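## Task

Move the green tray onto the top of the two-door cabinet beside arm4, and keep the remaining three trays on the top of the two-door cabinet beside arm1. When finished, every tray's contents must still be standing inside that tray.

## Robot and tools

Robots: four identical i2rt Big YAM arms named arm1, arm2, arm3 and arm4. Each has six revolute joints, a two-finger gripper and a camera on its wrist. Room cameras cam_arm1, cam_arm2, cam_arm3 and cam_arm4 are fixed in the room; the wrist cameras are arm1_cam_wrist to arm4_cam_wrist. A hand reaches roughly 1.0 m out from the joint1 axis. The arms act independently and never wait for one another.

Frame: one shared scene frame in metres, origin on the floor, +z up. Each arm's foot (base_link) faces its own +x. Calibrated foot positions: arm1 (-3.350, +0.969, +1.091), quat_wxyz (+0.027, +0.003, -0.001, +1.000); arm2 (-0.688, +0.376, +0.913), (+0.028, -0.001, -0.005, +1.000); arm3 (+0.760, +2.475, +0.858), (+0.975, -0.001, +0.004, +0.224); arm4 (+0.738, -1.723, +0.925), (+0.954, +0.007, -0.003, -0.301). The printed "hand" point lies between the finger pads, about 1 cm short of the tips; the fingers point along the hand's +z and open along its y. Printed hand positions can be off, more so at long reach. hand_target is where the hand would be at the joint targets currently held.

Joints (absolute radians, with the tolerance counted as done): joint1_rad -2.879..2.879 ±0.045, rotates the arm about its foot, positive counter-clockwise seen from above, 0 along the foot's +x. joint2_rad 0..3.141 ±0.14, shoulder; 0 has the upper arm pointing back roughly level, positive raises it up and over forward. joint3_rad 0..3.019 ±0.09, elbow; 0 is fully folded, positive opens. joint4_rad -1.692..1.57 ±0.055, hand pitch, positive tips fingers up. joint5_rad -1.57..1.57 ±0.03, sideways swing, positive to the arm's right. joint6_rad -2.094..2.094 ±0.035, roll, positive clockwise viewed from behind the hand. gripper_m 0..0.093 ±0.003, fingertip gap in metres.

move: each of arm1..arm4 is an optional object holding that arm's own share; an arm left out receives nothing new but may keep pushing toward an old target. Inside an arm's object: "joints" maps joint names to absolute targets (any subset). "target" is a list of seven numbers [x, y, z, qw, qx, qy, qz], an absolute hand pose in the scene frame in metres; the hand is driven in a straight line from its current hand_target toward it. With "target", "joints" may contain only gripper_m. "speed" (0.002..0.5 m/s, default 0.25; rotation capped at twice that in rad/s) is only allowed with "target". "min_time_s" (0.1..8 s) goes with "joints" and sets a minimum duration for that arm's joint motions. "cameras" lists camera names or ["all"]; by default none for an action, all for an empty call. An empty move returns full state, images and the scene number. All motions in one call start together; hand paths in one call finish together, paced by the slowest; a path lasts 0.5 to 10 s and an action at most 15 s. Paths ignore obstacles and other arms. Each control step limits the commanded pose to 100 mm and 20 degrees from the measured one, then uses damped IK favouring position; expect a centimetre or more of error, lag, and overshoot of speed near full stretch. Unknown keys make the call invalid; out-of-range values get it refused, and a refusal or a stop cancels the later move, wait and finished_scene calls in that reply.

wait: "seconds" 0..10, optional "cameras"; commands nothing and returns state. zoom_image: "camera" plus "region" [x0, y0, x1, y1] in pixels from the top-left, at most 504 by 504, on that camera's newest image. finished_scene: "scene" is the current scene number; it is final and the goal must hold without the robots.

Reading results: the "move" line gives each moved arm "done" or its worst status. "off_target": stopped away from target, possibly still pushing. "time_out": unfinished in time; each joint then holds a nearby target and keeps pressing; on_its_own lists those not yet there ("held at" is a target, not a reading). Send a joint its reported position to relieve pressure. "joint command not followed" / "pose unreachable": the self- and arm-collision check withheld targets; named joints then show "not_followed" and may keep trying. Arms listed "as last shown" were not commanded; their status lines read "not commanded" and other omitted lines are unchanged. The "pictures" line gives image order; images may lag state slightly. Joint velocities are in rad/s (gripper m/s), "within noise" meaning still. Joint torques include gravity, carry per-arm offsets and noise, and torques 3 and 4 wrap at ±28 N m.

Gripper: closed on nothing it reads 0.000..0.003. Gripping a rigid part at full force it reads up to about 0.005 below the part width (some read up to 0.002 above). A target about 0.005 below the touch reading gives full force (about 50 to 64 N per pad); release with a target clearly above the reading.

Avoid: knocking anything off the work area or onto the floor; letting a tray's contents tip out; dropping or releasing moving parts; slamming into fixed or heavy objects; arms pressing each other hard, including one gripper closing on another arm's fingers. The collision check can react late and does not guard fingers, gripper housings and wrist cameras against each other. Arms do not stop on contact and push hard. Holding loads, stretching out or pushing at unreachable poses heats motors: MOTOR HOT appears near 85 °C, and at 100 °C the arm goes limp for 30 to 60 s or more (OVER-TEMPERATURE FAULT, keys read limit_stop_at_motor_heat; resend targets afterwards). Loose objects may occasionally be nudged by outside disturbances. The scene keeps running while you deliberate, with the last command held.

Each tool is called by a JSON object that holds its "api" and its "payload".

## Session

I'll start by looking at the scene.

{"api": "move", "payload": {"cameras": ["all"]}}

Scene clock: 0.00 s.
Joint torques (N m): no reading
Heat: arm1: hottest joint2_rad 30 °C; arm2: hottest joint1_rad 33 °C; arm3: hottest joint1_rad 33 °C; arm4: hottest joint1_rad 30 °C.
Joint velocities: within noise
arm1.joint_positions: joint1_rad=+0.174 joint2_rad=+0.628 joint3_rad=+1.326 joint4_rad=-1.232 joint5_rad=-0.222 joint6_rad=-0.495 gripper_m=+0.09396
arm1.joint_status: not commanded
arm1.hand: x=-3.5976 y=+0.8992 z=+1.6223 quat_wxyz=(+0.001, +0.804, +0.314, -0.504) (m; scene frame)
arm1.hand_target: x=-3.5953 y=+0.8995 z=+1.6327 quat_wxyz=(-0.001, +0.799, +0.314, -0.514) (m; scene frame)
arm1.hand_status: not commanded
arm2.joint_positions: joint1_rad=-0.726 joint2_rad=+0.641 joint3_rad=+1.386 joint4_rad=-1.141 joint5_rad=+0.298 joint6_rad=-0.639 gripper_m=+0.09396
arm2.joint_status: not commanded
arm2.hand: x=-0.8383 y=+0.5914 z=+1.4926 quat_wxyz=(-0.455, +0.814, -0.139, -0.335) (m; scene frame)
arm2.hand_target: x=-0.8360 y=+0.5890 z=+1.5059 quat_wxyz=(-0.462, +0.805, -0.140, -0.345) (m; scene frame)
arm2.hand_status: not commanded
arm3.joint_positions: joint1_rad=-0.464 joint2_rad=+0.621 joint3_rad=+1.351 joint4_rad=-1.179 joint5_rad=+0.120 joint6_rad=+0.657 gripper_m=+0.09396
arm3.joint_status: not commanded
arm3.hand: x=+1.0245 y=+2.4525 z=+1.4105 quat_wxyz=(-0.518, -0.307, -0.790, -0.118) (m; scene frame)
arm3.hand_target: x=+1.0214 y=+2.4526 z=+1.4256 quat_wxyz=(-0.531, -0.305, -0.781, -0.122) (m; scene frame)
arm3.hand_status: not commanded
arm4.joint_positions: joint1_rad=-0.557 joint2_rad=+0.646 joint3_rad=+1.388 joint4_rad=-1.204 joint5_rad=+0.016 joint6_rad=-0.694 gripper_m=+0.09396
arm4.joint_status: not commanded
arm4.hand: x=+0.8334 y=-1.9734 z=+1.4831 quat_wxyz=(-0.312, -0.208, -0.827, +0.420) (m; scene frame)
arm4.hand_target: x=+0.8320 y=-1.9706 z=+1.4954 quat_wxyz=(-0.318, -0.206, -0.820, +0.429) (m; scene frame)
arm4.hand_status: not commanded
pictures: arm1_cam_wrist, arm2_cam_wrist, arm3_cam_wrist, arm4_cam_wrist, cam_arm1, cam_arm2, cam_arm3, cam_arm4
Images, in order (width x height): arm1_cam_wrist 672x504, arm2_cam_wrist 672x504, arm3_cam_wrist 672x504, arm4_cam_wrist 672x504, cam_arm1 896x504, cam_arm2 896x504, cam_arm3 896x504, cam_arm4 896x504.

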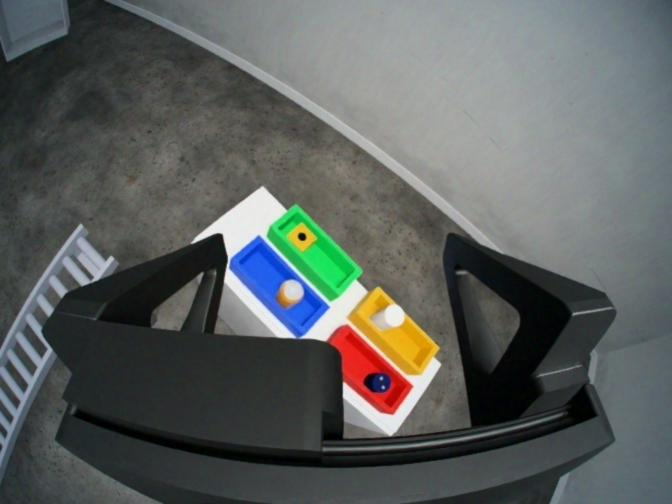

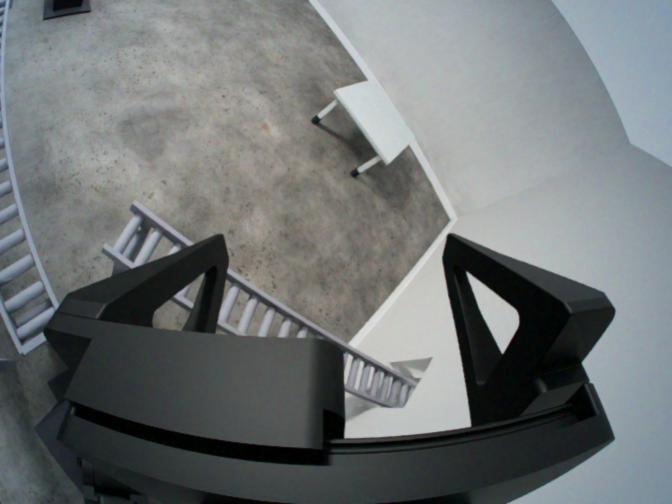

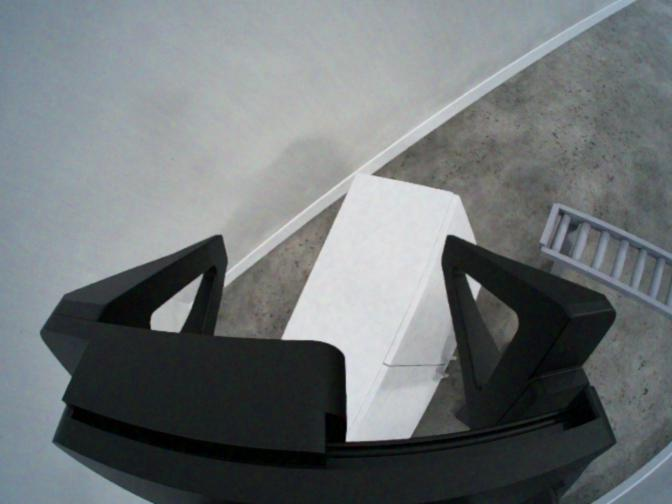

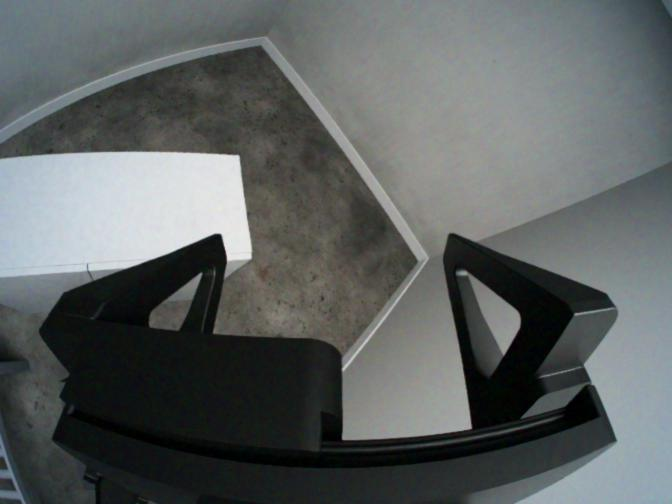

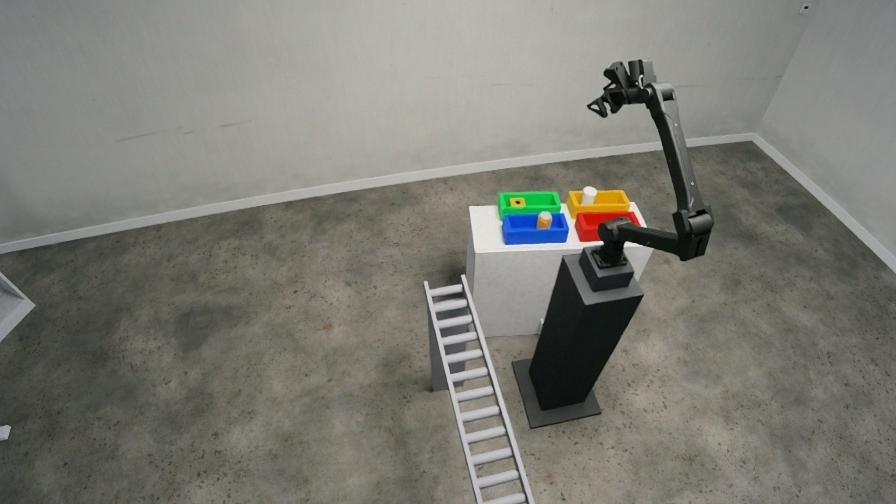

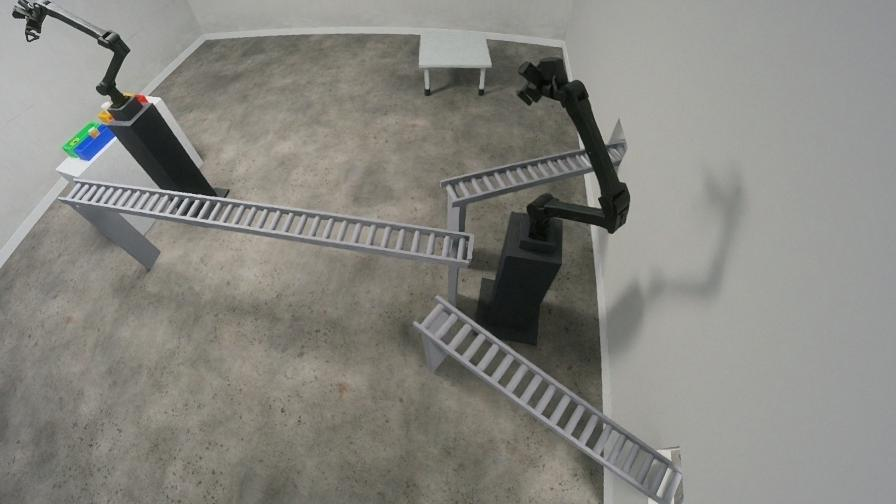

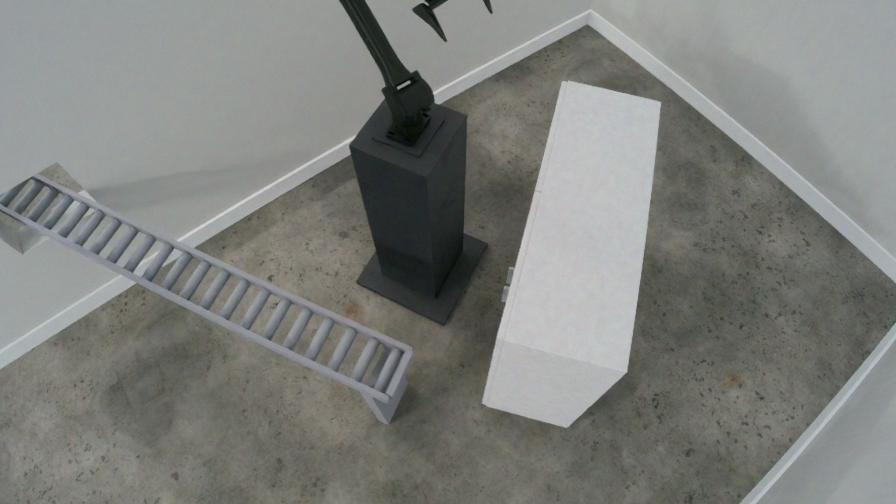

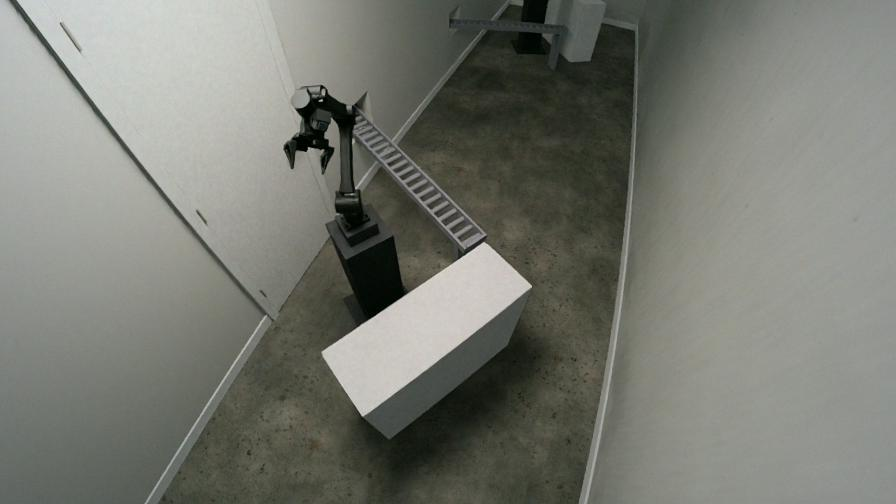

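{"api": "zoom_image", "payload": {"camera": "arm1_cam_wrist", "region": [180, 170, 450, 440]}}

{"api": "zoom_image", "payload": {"camera": "cam_arm1", "region": [400, 150, 700, 400]}}

{"api": "zoom_image", "payload": {"camera": "cam_arm2", "region": [400, 60, 700, 300]}}

{"api": "zoom_image", "payload": {"camera": "cam_arm2", "region": [400, 280, 700, 504]}}

{"api": "zoom_image", "payload": {"camera": "cam_arm4", "region": [250, 60, 560, 320]}}

{"api": "zoom_image", "payload": {"camera": "cam_arm2", "region": [0, 60, 250, 300]}}

Scaled by 1.867 from the camera's 672x504 image, which has a finer 960x720 frame.

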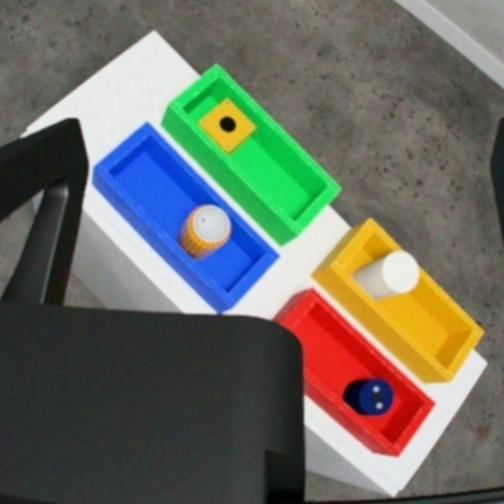

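Scaled by 1.680 from the camera's 896x504 image, which has a finer 1280x720 frame.

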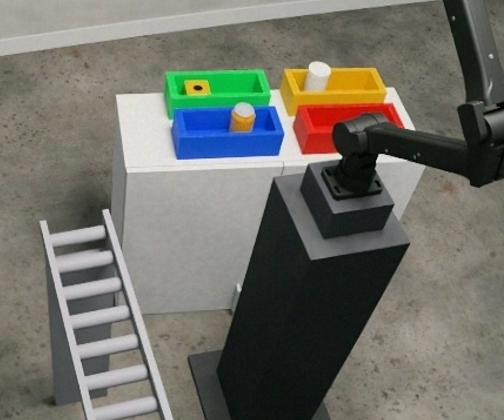

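Scaled by 1.680 from the camera's 896x504 image, which has a finer 1280x720 frame.

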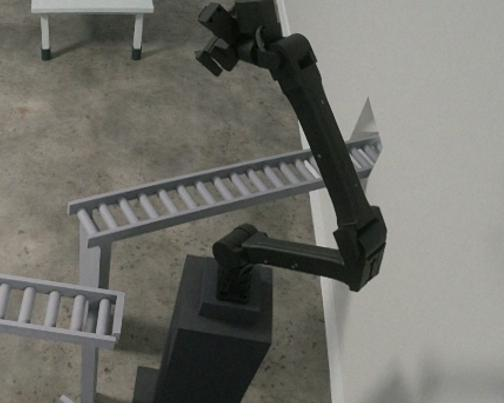

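Scaled by 1.680 from the camera's 896x504 image, which has a finer 1280x720 frame.

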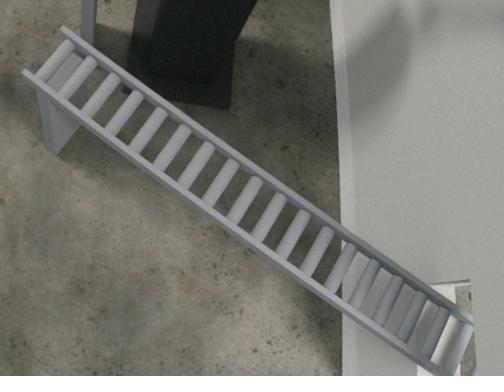

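Scaled by 1.626 from the camera's 896x504 image, which has a finer 1280x720 frame.

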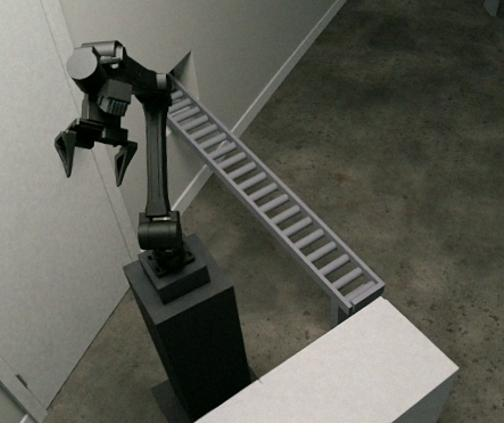

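Scaled by 2.016 from the camera's 896x504 image, which has a finer 1280x720 frame.

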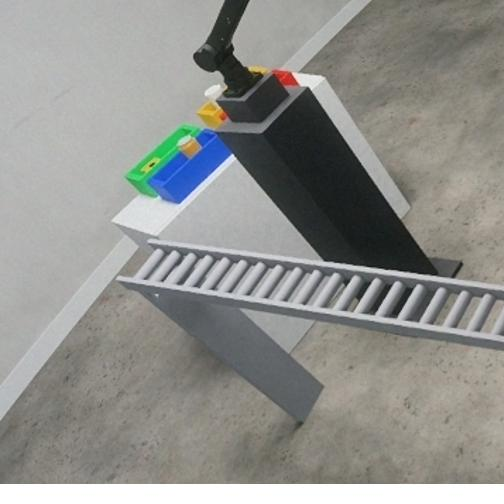

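{"api": "move", "payload": {"arm1": {"target": [-3.93, 0.84, 1.33, 0.0, 1.0, 0.0, 0.0], "speed": 0.3}, "arm2": {"joints": {"joint1_rad": 0.35, "joint4_rad": -1.35, "joint5_rad": 0.0, "joint6_rad": 0.0}, "min_time_s": 2.5}, "arm4": {"joints": {"joint1_rad": 0.6, "joint4_rad": -1.35, "joint5_rad": 0.0, "joint6_rad": 0.0}, "min_time_s": 2.5}, "cameras": ["arm1_cam_wrist", "arm2_cam_wrist", "arm4_cam_wrist", "cam_arm1"]}}

Scene clock: 276.37 s.
Joint torques (N m): arm1=[-0.79 -20.54 13.46 0.34 0.15 0.32] | arm2=[2.14 0.97 9.4 1.29 -0.08 0.17] | arm3=[1.32 0.62 9.84 1.83 0.08 0.06] | arm4=[-0.21 0.21 9.98 0.9 -0.09 0.15]
Heat: arm1: hottest joint3_rad 36 °C; arm2: hottest joint3_rad 37 °C; arm3: hottest joint3_rad 38 °C; arm4: hottest joint3_rad 45 °C.
move: arm1 off_target; arm2 done; arm4 done
Joint velocities: within noise
arm1.joint_positions: joint1_rad=+0.280 joint2_rad=+1.908 joint3_rad=+1.928 joint4_rad=-1.617 joint5_rad=-0.001 joint6_rad=+0.199 gripper_m=+0.09396
arm1.joint_status: not commanded
arm1.hand: x=-3.9199 y=+0.8368 z=+1.3194 quat_wxyz=(-0.003, +1.000, +0.014, +0.010) (m; scene frame)
arm1.hand_target: x=-3.9295 y=+0.8401 z=+1.3300 quat_wxyz=(+0.000, +1.000, +0.000, -0.001) (m; scene frame)
arm1.hand_status: off_target (0.015 m and 2.0 deg from the pose sent, 0.447 m and 72.9 deg at the start)
arm2.joint_positions: joint1_rad=+0.340 joint2_rad=+0.641 joint3_rad=+1.386 joint4_rad=-1.340 joint5_rad=+0.003 joint6_rad=-0.015 gripper_m=+0.09396
arm2.joint_status: all done
arm2.hand: x=-0.9244 y=+0.3032 z=+1.4436 quat_wxyz=(+0.058, +0.874, +0.134, -0.463) (m; scene frame)
arm2.hand_target: x=-0.9197 y=+0.3014 z=+1.4532 quat_wxyz=(+0.066, +0.871, +0.132, -0.469) (m; scene frame)
arm2.hand_status: not commanded
arm3: as last shown
arm4.joint_positions: joint1_rad=+0.591 joint2_rad=+0.646 joint3_rad=+1.388 joint4_rad=-1.337 joint5_rad=+0.003 joint6_rad=-0.010 gripper_m=+0.09396
arm4.joint_status: all done
arm4.hand: x=+0.9804 y=-1.7347 z=+1.4589 quat_wxyz=(-0.473, -0.008, -0.881, +0.003) (m; scene frame)
arm4.hand_target: x=+0.9757 y=-1.7319 z=+1.4672 quat_wxyz=(-0.477, -0.008, -0.879, -0.003) (m; scene frame)
arm4.hand_status: not commanded
pictures: arm1_cam_wrist, arm2_cam_wrist, arm4_cam_wrist, cam_arm1
Images, in order (width x height): arm1_cam_wrist 672x504, arm2_cam_wrist 672x504, arm4_cam_wrist 672x504, cam_arm1 896x504.

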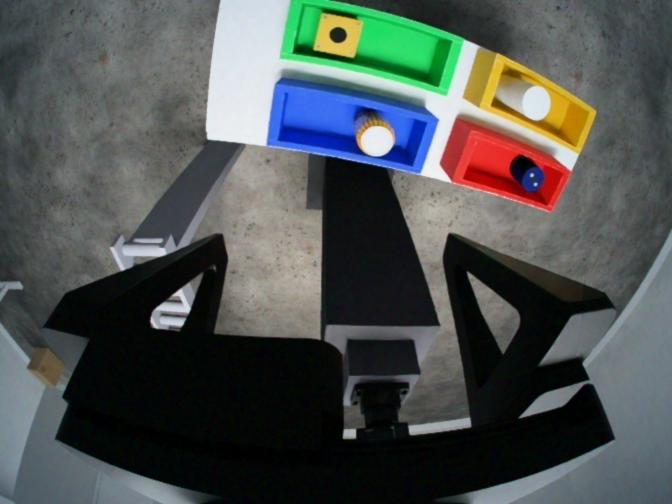

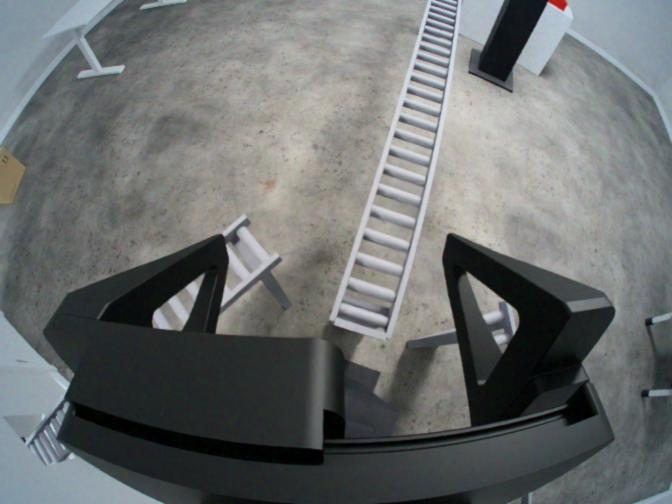

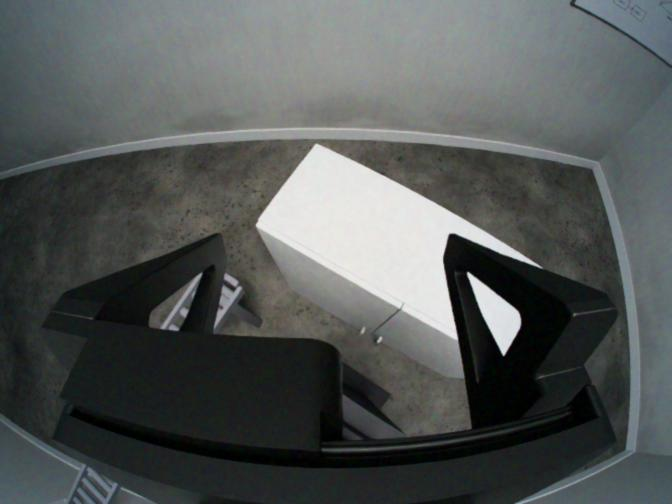

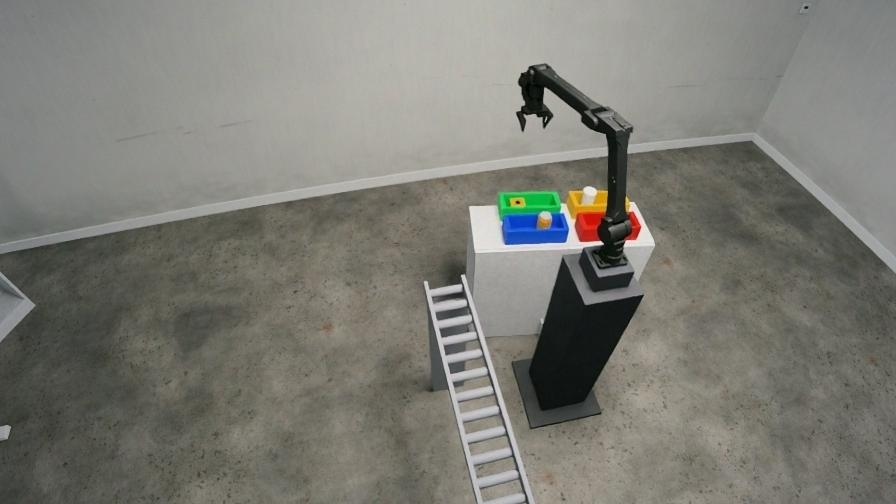

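{"api": "move", "payload": {"arm1": {"target": [-3.95, 0.86, 1.16, 0.0, 0.7071, 0.7071, 0.0], "speed": 0.25}, "arm2": {"joints": {"joint1_rad": 0.95}, "min_time_s": 2}, "arm4": {"joints": {"joint1_rad": 1.1}, "min_time_s": 2}, "cameras": ["arm1_cam_wrist", "arm2_cam_wrist", "arm4_cam_wrist", "cam_arm1"]}}

Scene clock: 361.30 s.
Joint torques (N m): arm1=[-1.08 -20.66 8.72 1.14 0.1 0] | arm2=[1.85 1.2 9.37 1.16 -0.04 0.17] | arm3=[1.32 0.62 9.83 1.85 0.08 0.06] | arm4=[-0.32 0.5 10 0.9 -0.04 0.12]
Heat: arm1: hottest joint3_rad 39 °C; arm2: hottest joint3_rad 37 °C; arm3: hottest joint3_rad 39 °C; arm4: hottest joint3_rad 46 °C.
move: arm1 off_target; arm2 done; arm4 done
Joint velocities: within noise
arm1.joint_positions: joint1_rad=+0.243 joint2_rad=+2.010 joint3_rad=+1.697 joint4_rad=-1.252 joint5_rad=-0.001 joint6_rad=-1.374 gripper_m=+0.09396
arm1.joint_status: not commanded
arm1.hand: x=-3.9475 y=+0.8542 z=+1.1737 quat_wxyz=(-0.004, +0.710, +0.705, -0.004) (m; scene frame)
arm1.hand_target: x=-3.9496 y=+0.8601 z=+1.1602 quat_wxyz=(+0.000, +0.707, +0.707, +0.000) (m; scene frame)
arm1.hand_status: off_target (0.015 m and 0.8 deg from the pose sent, 0.164 m and 88.4 deg at the start)
arm2.joint_positions: joint1_rad=+0.940 joint2_rad=+0.641 joint3_rad=+1.386 joint4_rad=-1.340 joint5_rad=+0.002 joint6_rad=-0.014 gripper_m=+0.09397
arm2.joint_status: all done
arm2.hand: x=-0.8448 y=+0.1821 z=+1.4426 quat_wxyz=(+0.193, +0.797, +0.385, -0.423) (m; scene frame)
arm2.hand_target: x=-0.8401 y=+0.1834 z=+1.4522 quat_wxyz=(+0.202, +0.795, +0.383, -0.426) (m; scene frame)
arm2.hand_status: not commanded
arm3: as last shown
arm4.joint_positions: joint1_rad=+1.091 joint2_rad=+0.646 joint3_rad=+1.388 joint4_rad=-1.337 joint5_rad=+0.003 joint6_rad=-0.009 gripper_m=+0.09396
arm4.joint_status: all done
arm4.hand: x=+0.9530 y=-1.6154 z=+1.4600 quat_wxyz=(-0.461, +0.211, -0.855, -0.112) (m; scene frame)
arm4.hand_target: x=+0.9474 y=-1.6152 z=+1.4682 quat_wxyz=(-0.464, +0.211, -0.852, -0.118) (m; scene frame)
arm4.hand_status: not commanded
pictures: arm1_cam_wrist, arm2_cam_wrist, arm4_cam_wrist, cam_arm1
Images, in order (width x height): arm1_cam_wrist 672x504, arm2_cam_wrist 672x504, arm4_cam_wrist 672x504, cam_arm1 896x504.

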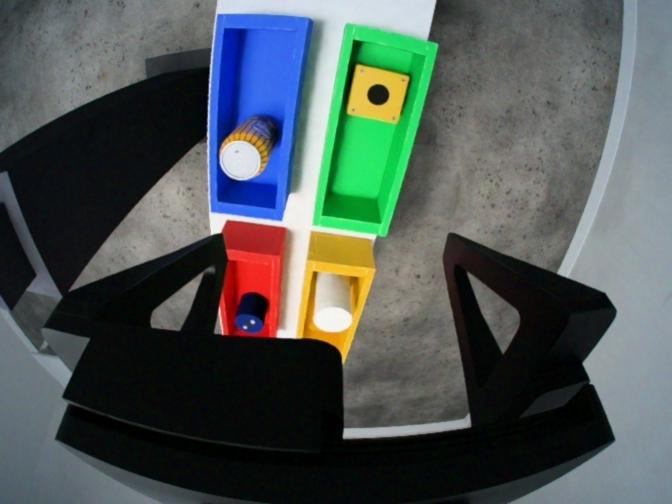

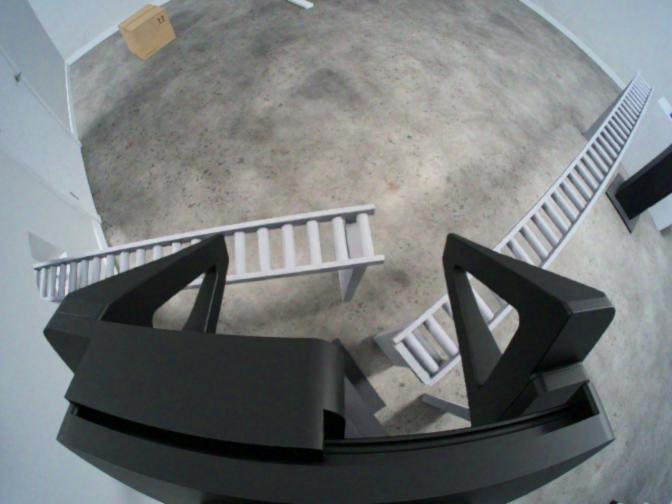

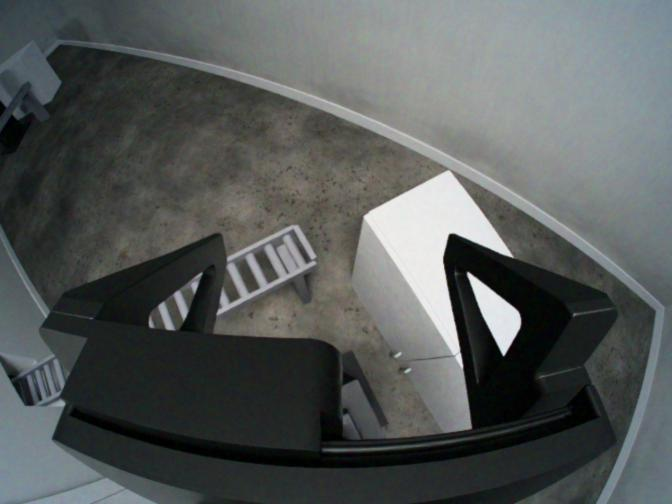

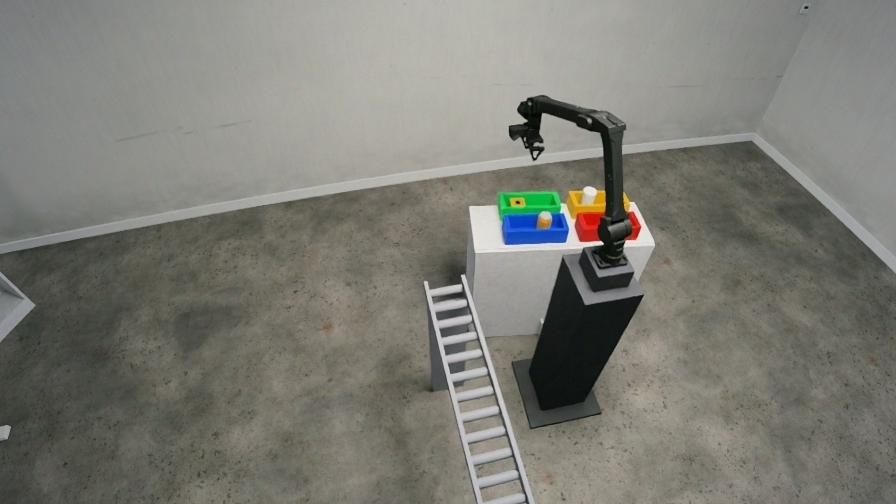

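{"api": "move", "payload": {"arm1": {"target": [-3.985, 0.862, 1.07, 0.0, 0.7661, 0.6428, 0.0], "speed": 0.2}, "cameras": ["arm1_cam_wrist", "cam_arm1"]}}

{"api": "zoom_image", "payload": {"camera": "cam_arm1", "region": [460, 80, 700, 270]}}

Scene clock: 595.00 s.
Joint torques (N m): arm1=[-0.73 -23.94 11.7 0.99 0.08 0.31] | arm2=[1.61 1.32 9.5 1.32 -0.03 0.17] | arm3=[1.44 0.62 9.84 1.84 0.08 0.05] | arm4=[-0.44 0.62 9.99 0.91 -0.05 0.13]
Heat: arm1: hottest joint2_rad 36 °C; arm2: hottest joint3_rad 38 °C; arm3: hottest joint3_rad 41 °C; arm4: hottest joint3_rad 48 °C.
move: arm1 off_target
Joint velocities: within noise
arm1.joint_positions: joint1_rad=+0.230 joint2_rad=+2.209 joint3_rad=+1.712 joint4_rad=-1.125 joint5_rad=-0.001 joint6_rad=-1.247 gripper_m=+0.09396
arm1.joint_status: not commanded
arm1.hand: x=-3.9651 y=+0.8596 z=+1.0593 quat_wxyz=(+0.011, +0.757, +0.653, +0.020) (m; scene frame)
arm1.hand_target: x=-3.9842 y=+0.8622 z=+1.0704 quat_wxyz=(+0.000, +0.766, +0.643, +0.000) (m; scene frame)
arm1.hand_status: off_target (0.023 m and 3.1 deg from the pose sent, 0.111 m and 9.6 deg at the start)
arm2, arm3, arm4: as last shown
pictures: arm1_cam_wrist, cam_arm1
Images, in order (width x height): arm1_cam_wrist 672x504, cam_arm1 896x504.

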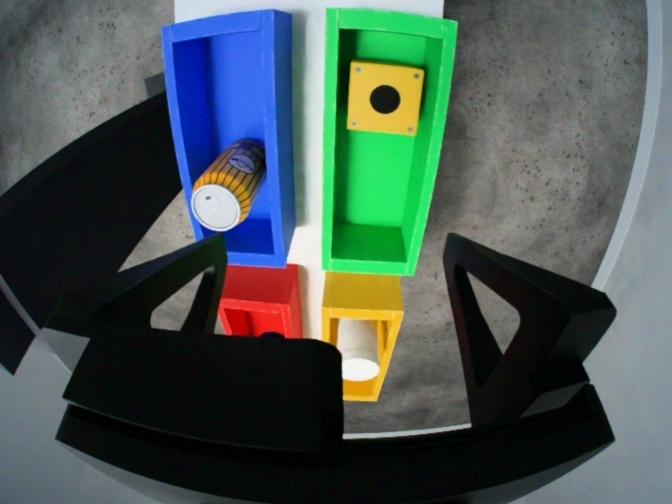

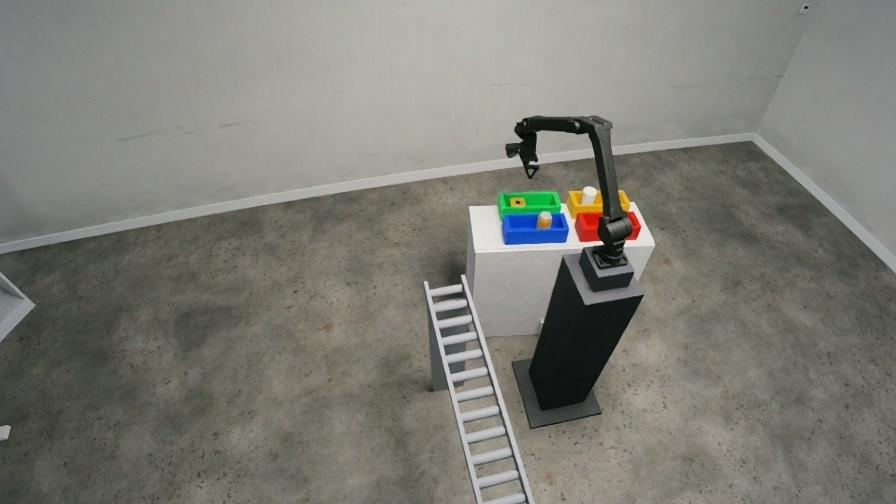

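Scaled by 2.100 from the camera's 896x504 image, which has a finer 1280x720 frame.

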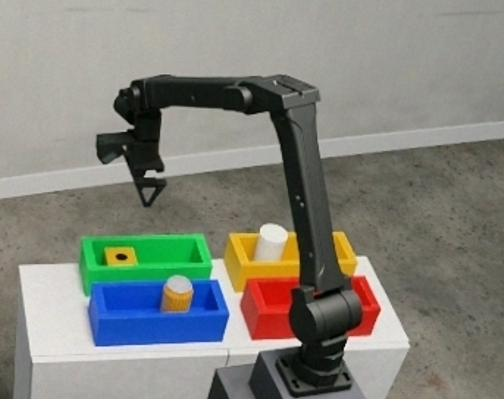

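{"api": "move", "payload": {"arm1": {"target": [-4.055, 0.895, 0.985, 0.0, 0.7604, 0.6494, 0.0], "speed": 0.2, "joints": {"gripper_m": 0.07}}, "cameras": ["arm1_cam_wrist", "cam_arm1"]}}

Scene clock: 703.67 s.
Joint torques (N m): arm1=[-0.26 -26.05 11.89 0.25 0.1 0.01] | arm2=[1.67 1.79 9.24 1.29 -0.02 0.23] | arm3=[1.44 0.73 9.85 1.8 0.07 0.06] | arm4=[-0.09 0.56 10.02 0.9 -0.06 0.15]
Heat: arm1: hottest joint2_rad 46 °C; arm2: hottest joint3_rad 39 °C; arm3: hottest joint3_rad 41 °C; arm4: hottest joint3_rad 49 °C.
move: arm1 off_target
Joint velocities: within noise
arm1.joint_positions: joint1_rad=+0.159 joint2_rad=+2.483 joint3_rad=+2.009 joint4_rad=-1.116 joint5_rad=-0.001 joint6_rad=-1.292 gripper_m=+0.07013
arm1.joint_status: all done
arm1.hand: x=-4.0445 y=+0.8957 z=+0.9815 quat_wxyz=(+0.003, +0.766, +0.643, +0.006) (m; scene frame)
arm1.hand_target: x=-4.0546 y=+0.8949 z=+0.9852 quat_wxyz=(+0.000, +0.760, +0.649, +0.000) (m; scene frame)
arm1.hand_status: off_target (0.011 m and 1.2 deg from the pose sent, 0.122 m and 2.7 deg at the start)
arm2, arm3, arm4: as last shown
pictures: arm1_cam_wrist, cam_arm1
Images, in order (width x height): arm1_cam_wrist 672x504, cam_arm1 896x504.

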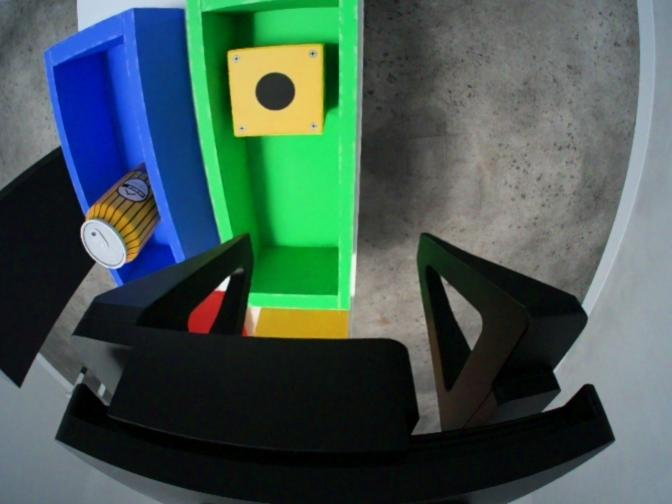

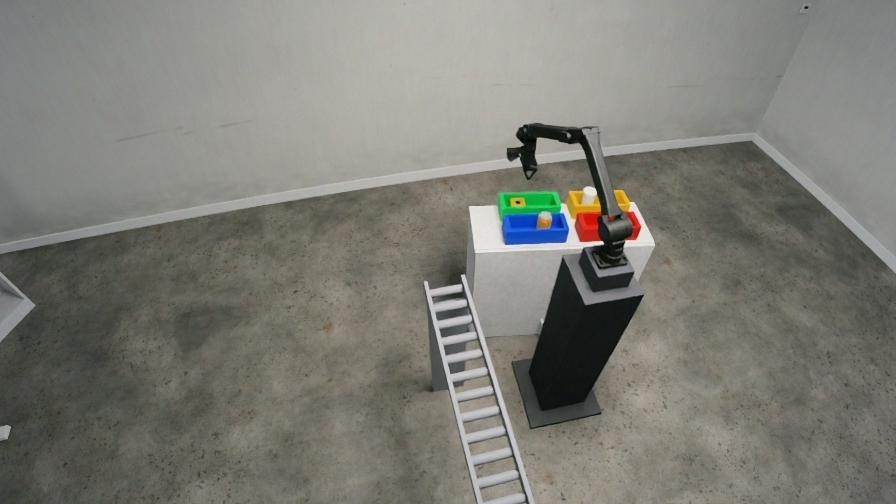

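{"api": "move", "payload": {"arm1": {"target": [-4.064, 0.897, 0.902, 0.0, 0.7604, 0.6494, 0.0], "speed": 0.15}, "cameras": ["arm1_cam_wrist", "cam_arm1"]}}

Scene clock: 728.63 s.
Joint torques (N m): arm1=[-0.5 -26.7 11.37 0.85 0.11 0] | arm2=[1.67 1.85 9.31 1.21 0.07 0.23] | arm3=[1.44 0.67 9.85 1.83 0.08 0.05] | arm4=[-0.5 0.56 9.98 0.84 -0.05 0.13]
Heat: arm1: hottest joint2_rad 44 °C; arm2: hottest joint3_rad 39 °C; arm3: hottest joint3_rad 42 °C; arm4: hottest joint3_rad 50 °C.
move: arm1 off_target
Joint velocities: within noise
arm1.joint_positions: joint1_rad=+0.159 joint2_rad=+2.641 joint3_rad=+2.086 joint4_rad=-1.051 joint5_rad=-0.001 joint6_rad=-1.296 gripper_m=+0.07013
arm1.joint_status: not commanded
arm1.hand: x=-4.0493 y=+0.8954 z=+0.8991 quat_wxyz=(+0.008, +0.764, +0.645, +0.013) (m; scene frame)
arm1.hand_target: x=-4.0635 y=+0.8970 z=+0.9024 quat_wxyz=(+0.000, +0.760, +0.649, +0.000) (m; scene frame)
arm1.hand_status: off_target (0.015 m and 1.8 deg from the pose sent, 0.082 m and 1.2 deg at the start)
arm2, arm3, arm4: as last shown
pictures: arm1_cam_wrist, cam_arm1
Images, in order (width x height): arm1_cam_wrist 672x504, cam_arm1 896x504.

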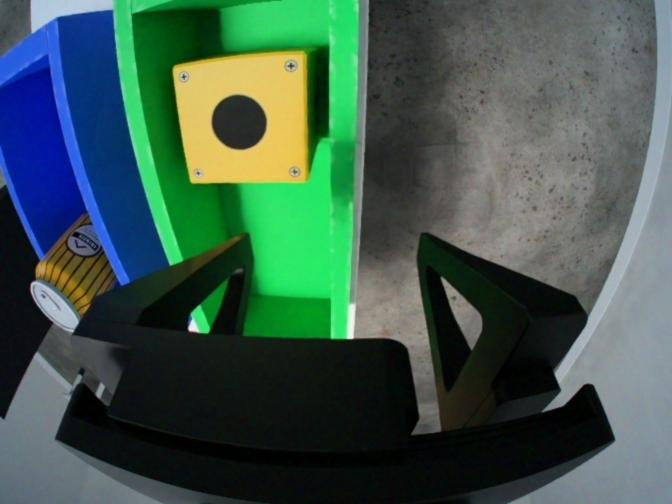

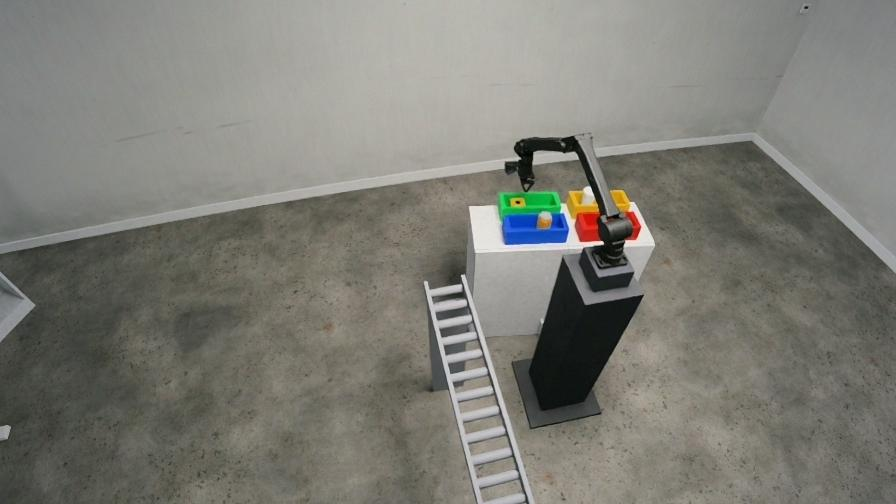

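{"api": "move", "payload": {"arm1": {"target": [-4.067, 0.920, 0.900, 0.0, 0.7604, 0.6494, 0.0], "speed": 0.15}}}

{"api": "move", "payload": {"arm1": {"target": [-4.067, 0.920, 0.853, 0.0, 0.7604, 0.6494, 0.0], "speed": 0.1}, "cameras": ["arm1_cam_wrist", "cam_arm1"]}}

{"api": "zoom_image", "payload": {"camera": "cam_arm1", "region": [460, 100, 660, 260]}}

Scene clock: 771.83 s.
Joint torques (N m): arm1=[-0.26 -26.05 11.49 0.84 0.11 -0.01] | arm2=[2.67 1.55 9.25 1.21 0.01 0.25] | arm3=[1.38 0.73 9.84 1.81 0.08 0.05] | arm4=[-0.5 0.91 10.06 0.96 -0.05 0.13]
Heat: arm1: hottest joint2_rad 42 °C; arm2: hottest joint3_rad 39 °C; arm3: hottest joint3_rad 42 °C; arm4: hottest joint3_rad 50 °C.
move: arm1 off_target
Joint velocities: within noise
arm1.joint_positions: joint1_rad=+0.125 joint2_rad=+2.641 joint3_rad=+2.092 joint4_rad=-1.051 joint5_rad=-0.001 joint6_rad=-1.328 gripper_m=+0.07013
arm1.joint_status: not commanded
arm1.hand: x=-4.0543 y=+0.9192 z=+0.9012 quat_wxyz=(+0.006, +0.765, +0.644, +0.010) (m; scene frame)
arm1.hand_target: x=-4.0665 y=+0.9199 z=+0.9002 quat_wxyz=(+0.000, +0.760, +0.649, +0.000) (m; scene frame)
arm1.hand_status: off_target (0.013 m and 1.6 deg from the pose sent, 0.030 m and 1.9 deg at the start)
arm2, arm3, arm4: as last shown
pictures: none

Scene clock: 773.30 s.
Joint torques (N m): arm1=[-0.26 -26.7 11.12 0.92 0.12 0.01] | arm2=[2.37 1.85 9.39 1.29 0.06 0.18] | arm3=[1.49 0.67 9.84 1.81 0.08 0.05] | arm4=[-0.32 0.73 9.95 0.95 -0.05 0.13]
Heat: arm1: hottest joint2_rad 42 °C; arm2: hottest joint3_rad 39 °C; arm3: hottest joint3_rad 42 °C; arm4: hottest joint3_rad 50 °C.
move: arm1 off_target
Joint velocities: within noise
arm1.joint_positions: joint1_rad=+0.125 joint2_rad=+2.729 joint3_rad=+2.137 joint4_rad=-1.010 joint5_rad=-0.001 joint6_rad=-1.328 gripper_m=+0.07013
arm1.joint_status: not commanded
arm1.hand: x=-4.0544 y=+0.9193 z=+0.8545 quat_wxyz=(+0.007, +0.765, +0.644, +0.011) (m; scene frame)
arm1.hand_target: x=-4.0665 y=+0.9199 z=+0.8534 quat_wxyz=(+0.000, +0.760, +0.649, +0.000) (m; scene frame)
arm1.hand_status: off_target (0.013 m and 1.7 deg from the pose sent, 0.050 m and 1.6 deg at the start)
arm2, arm3, arm4: as last shown
pictures: arm1_cam_wrist, cam_arm1
Images, in order (width x height): arm1_cam_wrist 672x504, cam_arm1 896x504.

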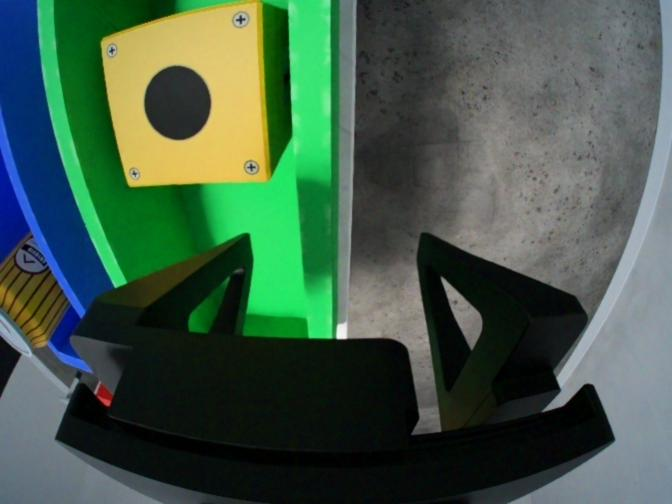

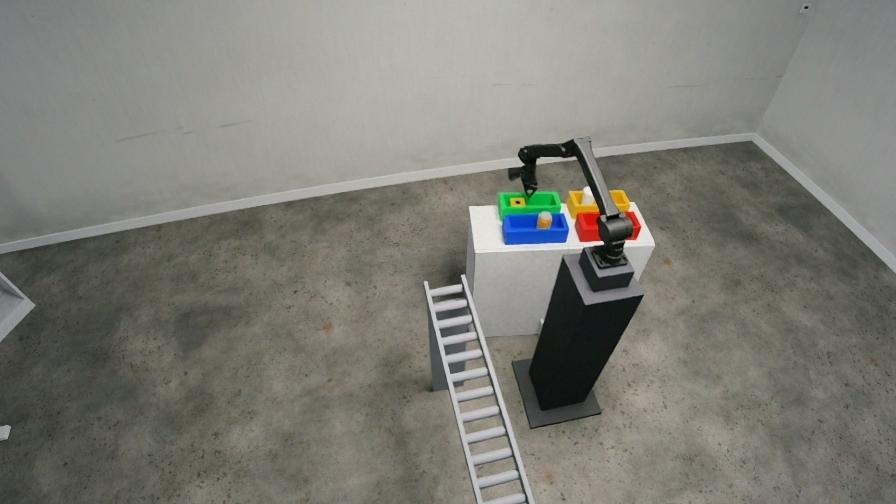

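Scaled by 2.520 from the camera's 896x504 image, which has a finer 1280x720 frame.

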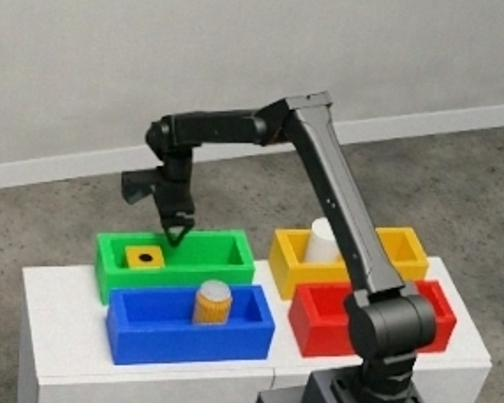

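{"api": "move", "payload": {"arm1": {"target": [-4.062, 0.920, 0.842, 0.0, 0.7604, 0.6494, 0.0], "speed": 0.1}}}

{"api": "move", "payload": {"arm1": {"joints": {"gripper_m": 0.003}}, "cameras": ["arm1_cam_wrist", "cam_arm1"]}}

Scene clock: 790.67 s.
Joint torques (N m): arm1=[-0.32 -26.05 9.39 1.14 0.1 0.01] | arm2=[1.32 2.08 9.26 1.4 0.04 0.17] | arm3=[1.44 0.67 9.83 1.83 0.08 0.06] | arm4=[-0.15 0.62 10 0.81 -0.07 0.14]
Heat: arm1: hottest joint2_rad 43 °C; arm2: hottest joint3_rad 39 °C; arm3: hottest joint3_rad 42 °C; arm4: hottest joint3_rad 50 °C.
move: arm1 off_target
Joint velocities: within noise
arm1.joint_positions: joint1_rad=+0.125 joint2_rad=+2.729 joint3_rad=+2.137 joint4_rad=-0.989 joint5_rad=-0.001 joint6_rad=-1.328 gripper_m=+0.07013
arm1.joint_status: not commanded
arm1.hand: x=-4.0597 y=+0.9189 z=+0.8544 quat_wxyz=(+0.001, +0.765, +0.644, +0.002) (m; scene frame)
arm1.hand_target: x=-4.0616 y=+0.9199 z=+0.8423 quat_wxyz=(+0.000, +0.760, +0.649, +0.000) (m; scene frame)
arm1.hand_status: off_target (0.013 m and 0.9 deg from the pose sent, 0.015 m and 1.7 deg at the start)
arm2, arm4: as last shown
arm3.joint_positions: joint1_rad=-0.464 joint2_rad=+0.621 joint3_rad=+1.351 joint4_rad=-1.179 joint5_rad=+0.120 joint6_rad=+0.657 gripper_m=+0.09396
arm3.joint_status: not commanded
arm3.hand: x=+1.0245 y=+2.4525 z=+1.4105 quat_wxyz=(-0.518, -0.307, -0.790, -0.118) (m; scene frame)
arm3.hand_target: x=+1.0214 y=+2.4526 z=+1.4256 quat_wxyz=(-0.531, -0.305, -0.781, -0.122) (m; scene frame)
arm3.hand_status: not commanded
pictures: none

Scene clock: 791.40 s.
Joint torques (N m): arm1=[-0.26 -26.05 9.47 1.09 0.13 0.04] | arm2=[2.61 1.55 9.29 1.33 -0.03 0.23] | arm3=[1.44 0.73 9.85 1.81 0.08 0.06] | arm4=[-0.5 0.62 10.07 0.92 -0.02 0.16]
Heat: arm1: hottest joint2_rad 43 °C; arm2: hottest joint3_rad 39 °C; arm3: hottest joint3_rad 42 °C; arm4: hottest joint3_rad 50 °C.
move: arm1 off_target
Joint velocities: within noise
arm1.joint_positions: joint1_rad=+0.125 joint2_rad=+2.730 joint3_rad=+2.137 joint4_rad=-0.987 joint5_rad=-0.001 joint6_rad=-1.332 gripper_m=+0.01071
arm1.joint_status: gripper_m off_target (ended at +0.01074, target +0.00300)
arm1.hand: x=-4.0599 y=+0.9188 z=+0.8539 quat_wxyz=(+0.001, +0.764, +0.645, +0.001) (m; scene frame)
arm1.hand_target: x=-4.0615 y=+0.9199 z=+0.8421 quat_wxyz=(+0.000, +0.760, +0.649, +0.000) (m; scene frame)
arm1.hand_status: not commanded
arm2, arm3, arm4: as last shown
pictures: arm1_cam_wrist, cam_arm1
Images, in order (width x height): arm1_cam_wrist 672x504, cam_arm1 896x504.

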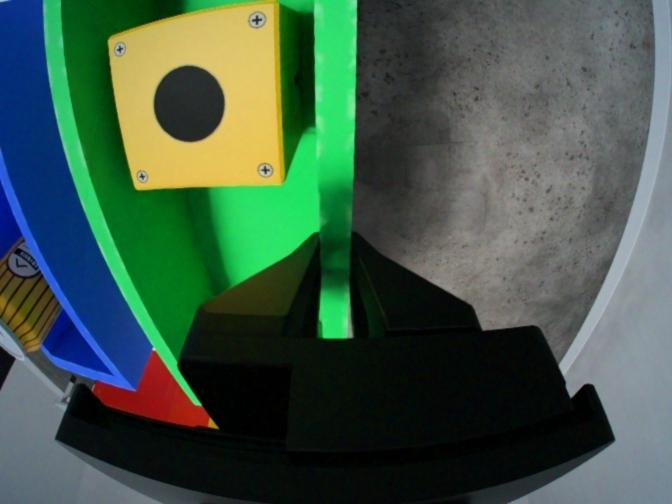

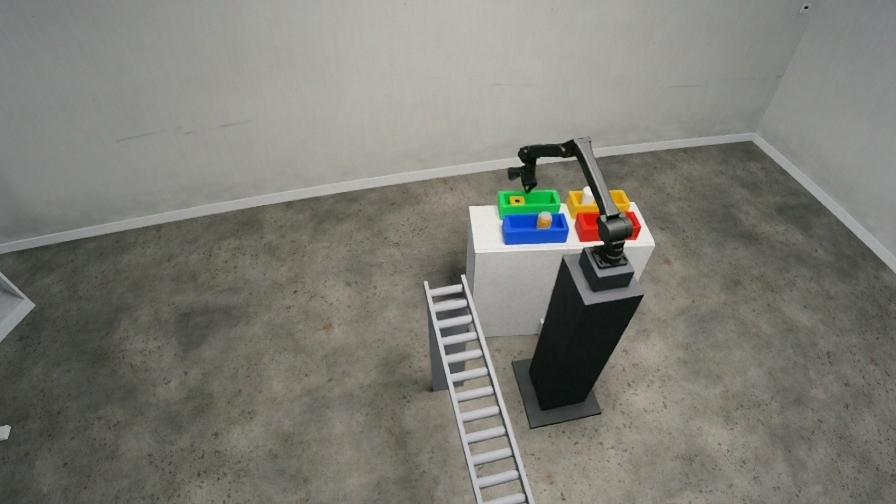

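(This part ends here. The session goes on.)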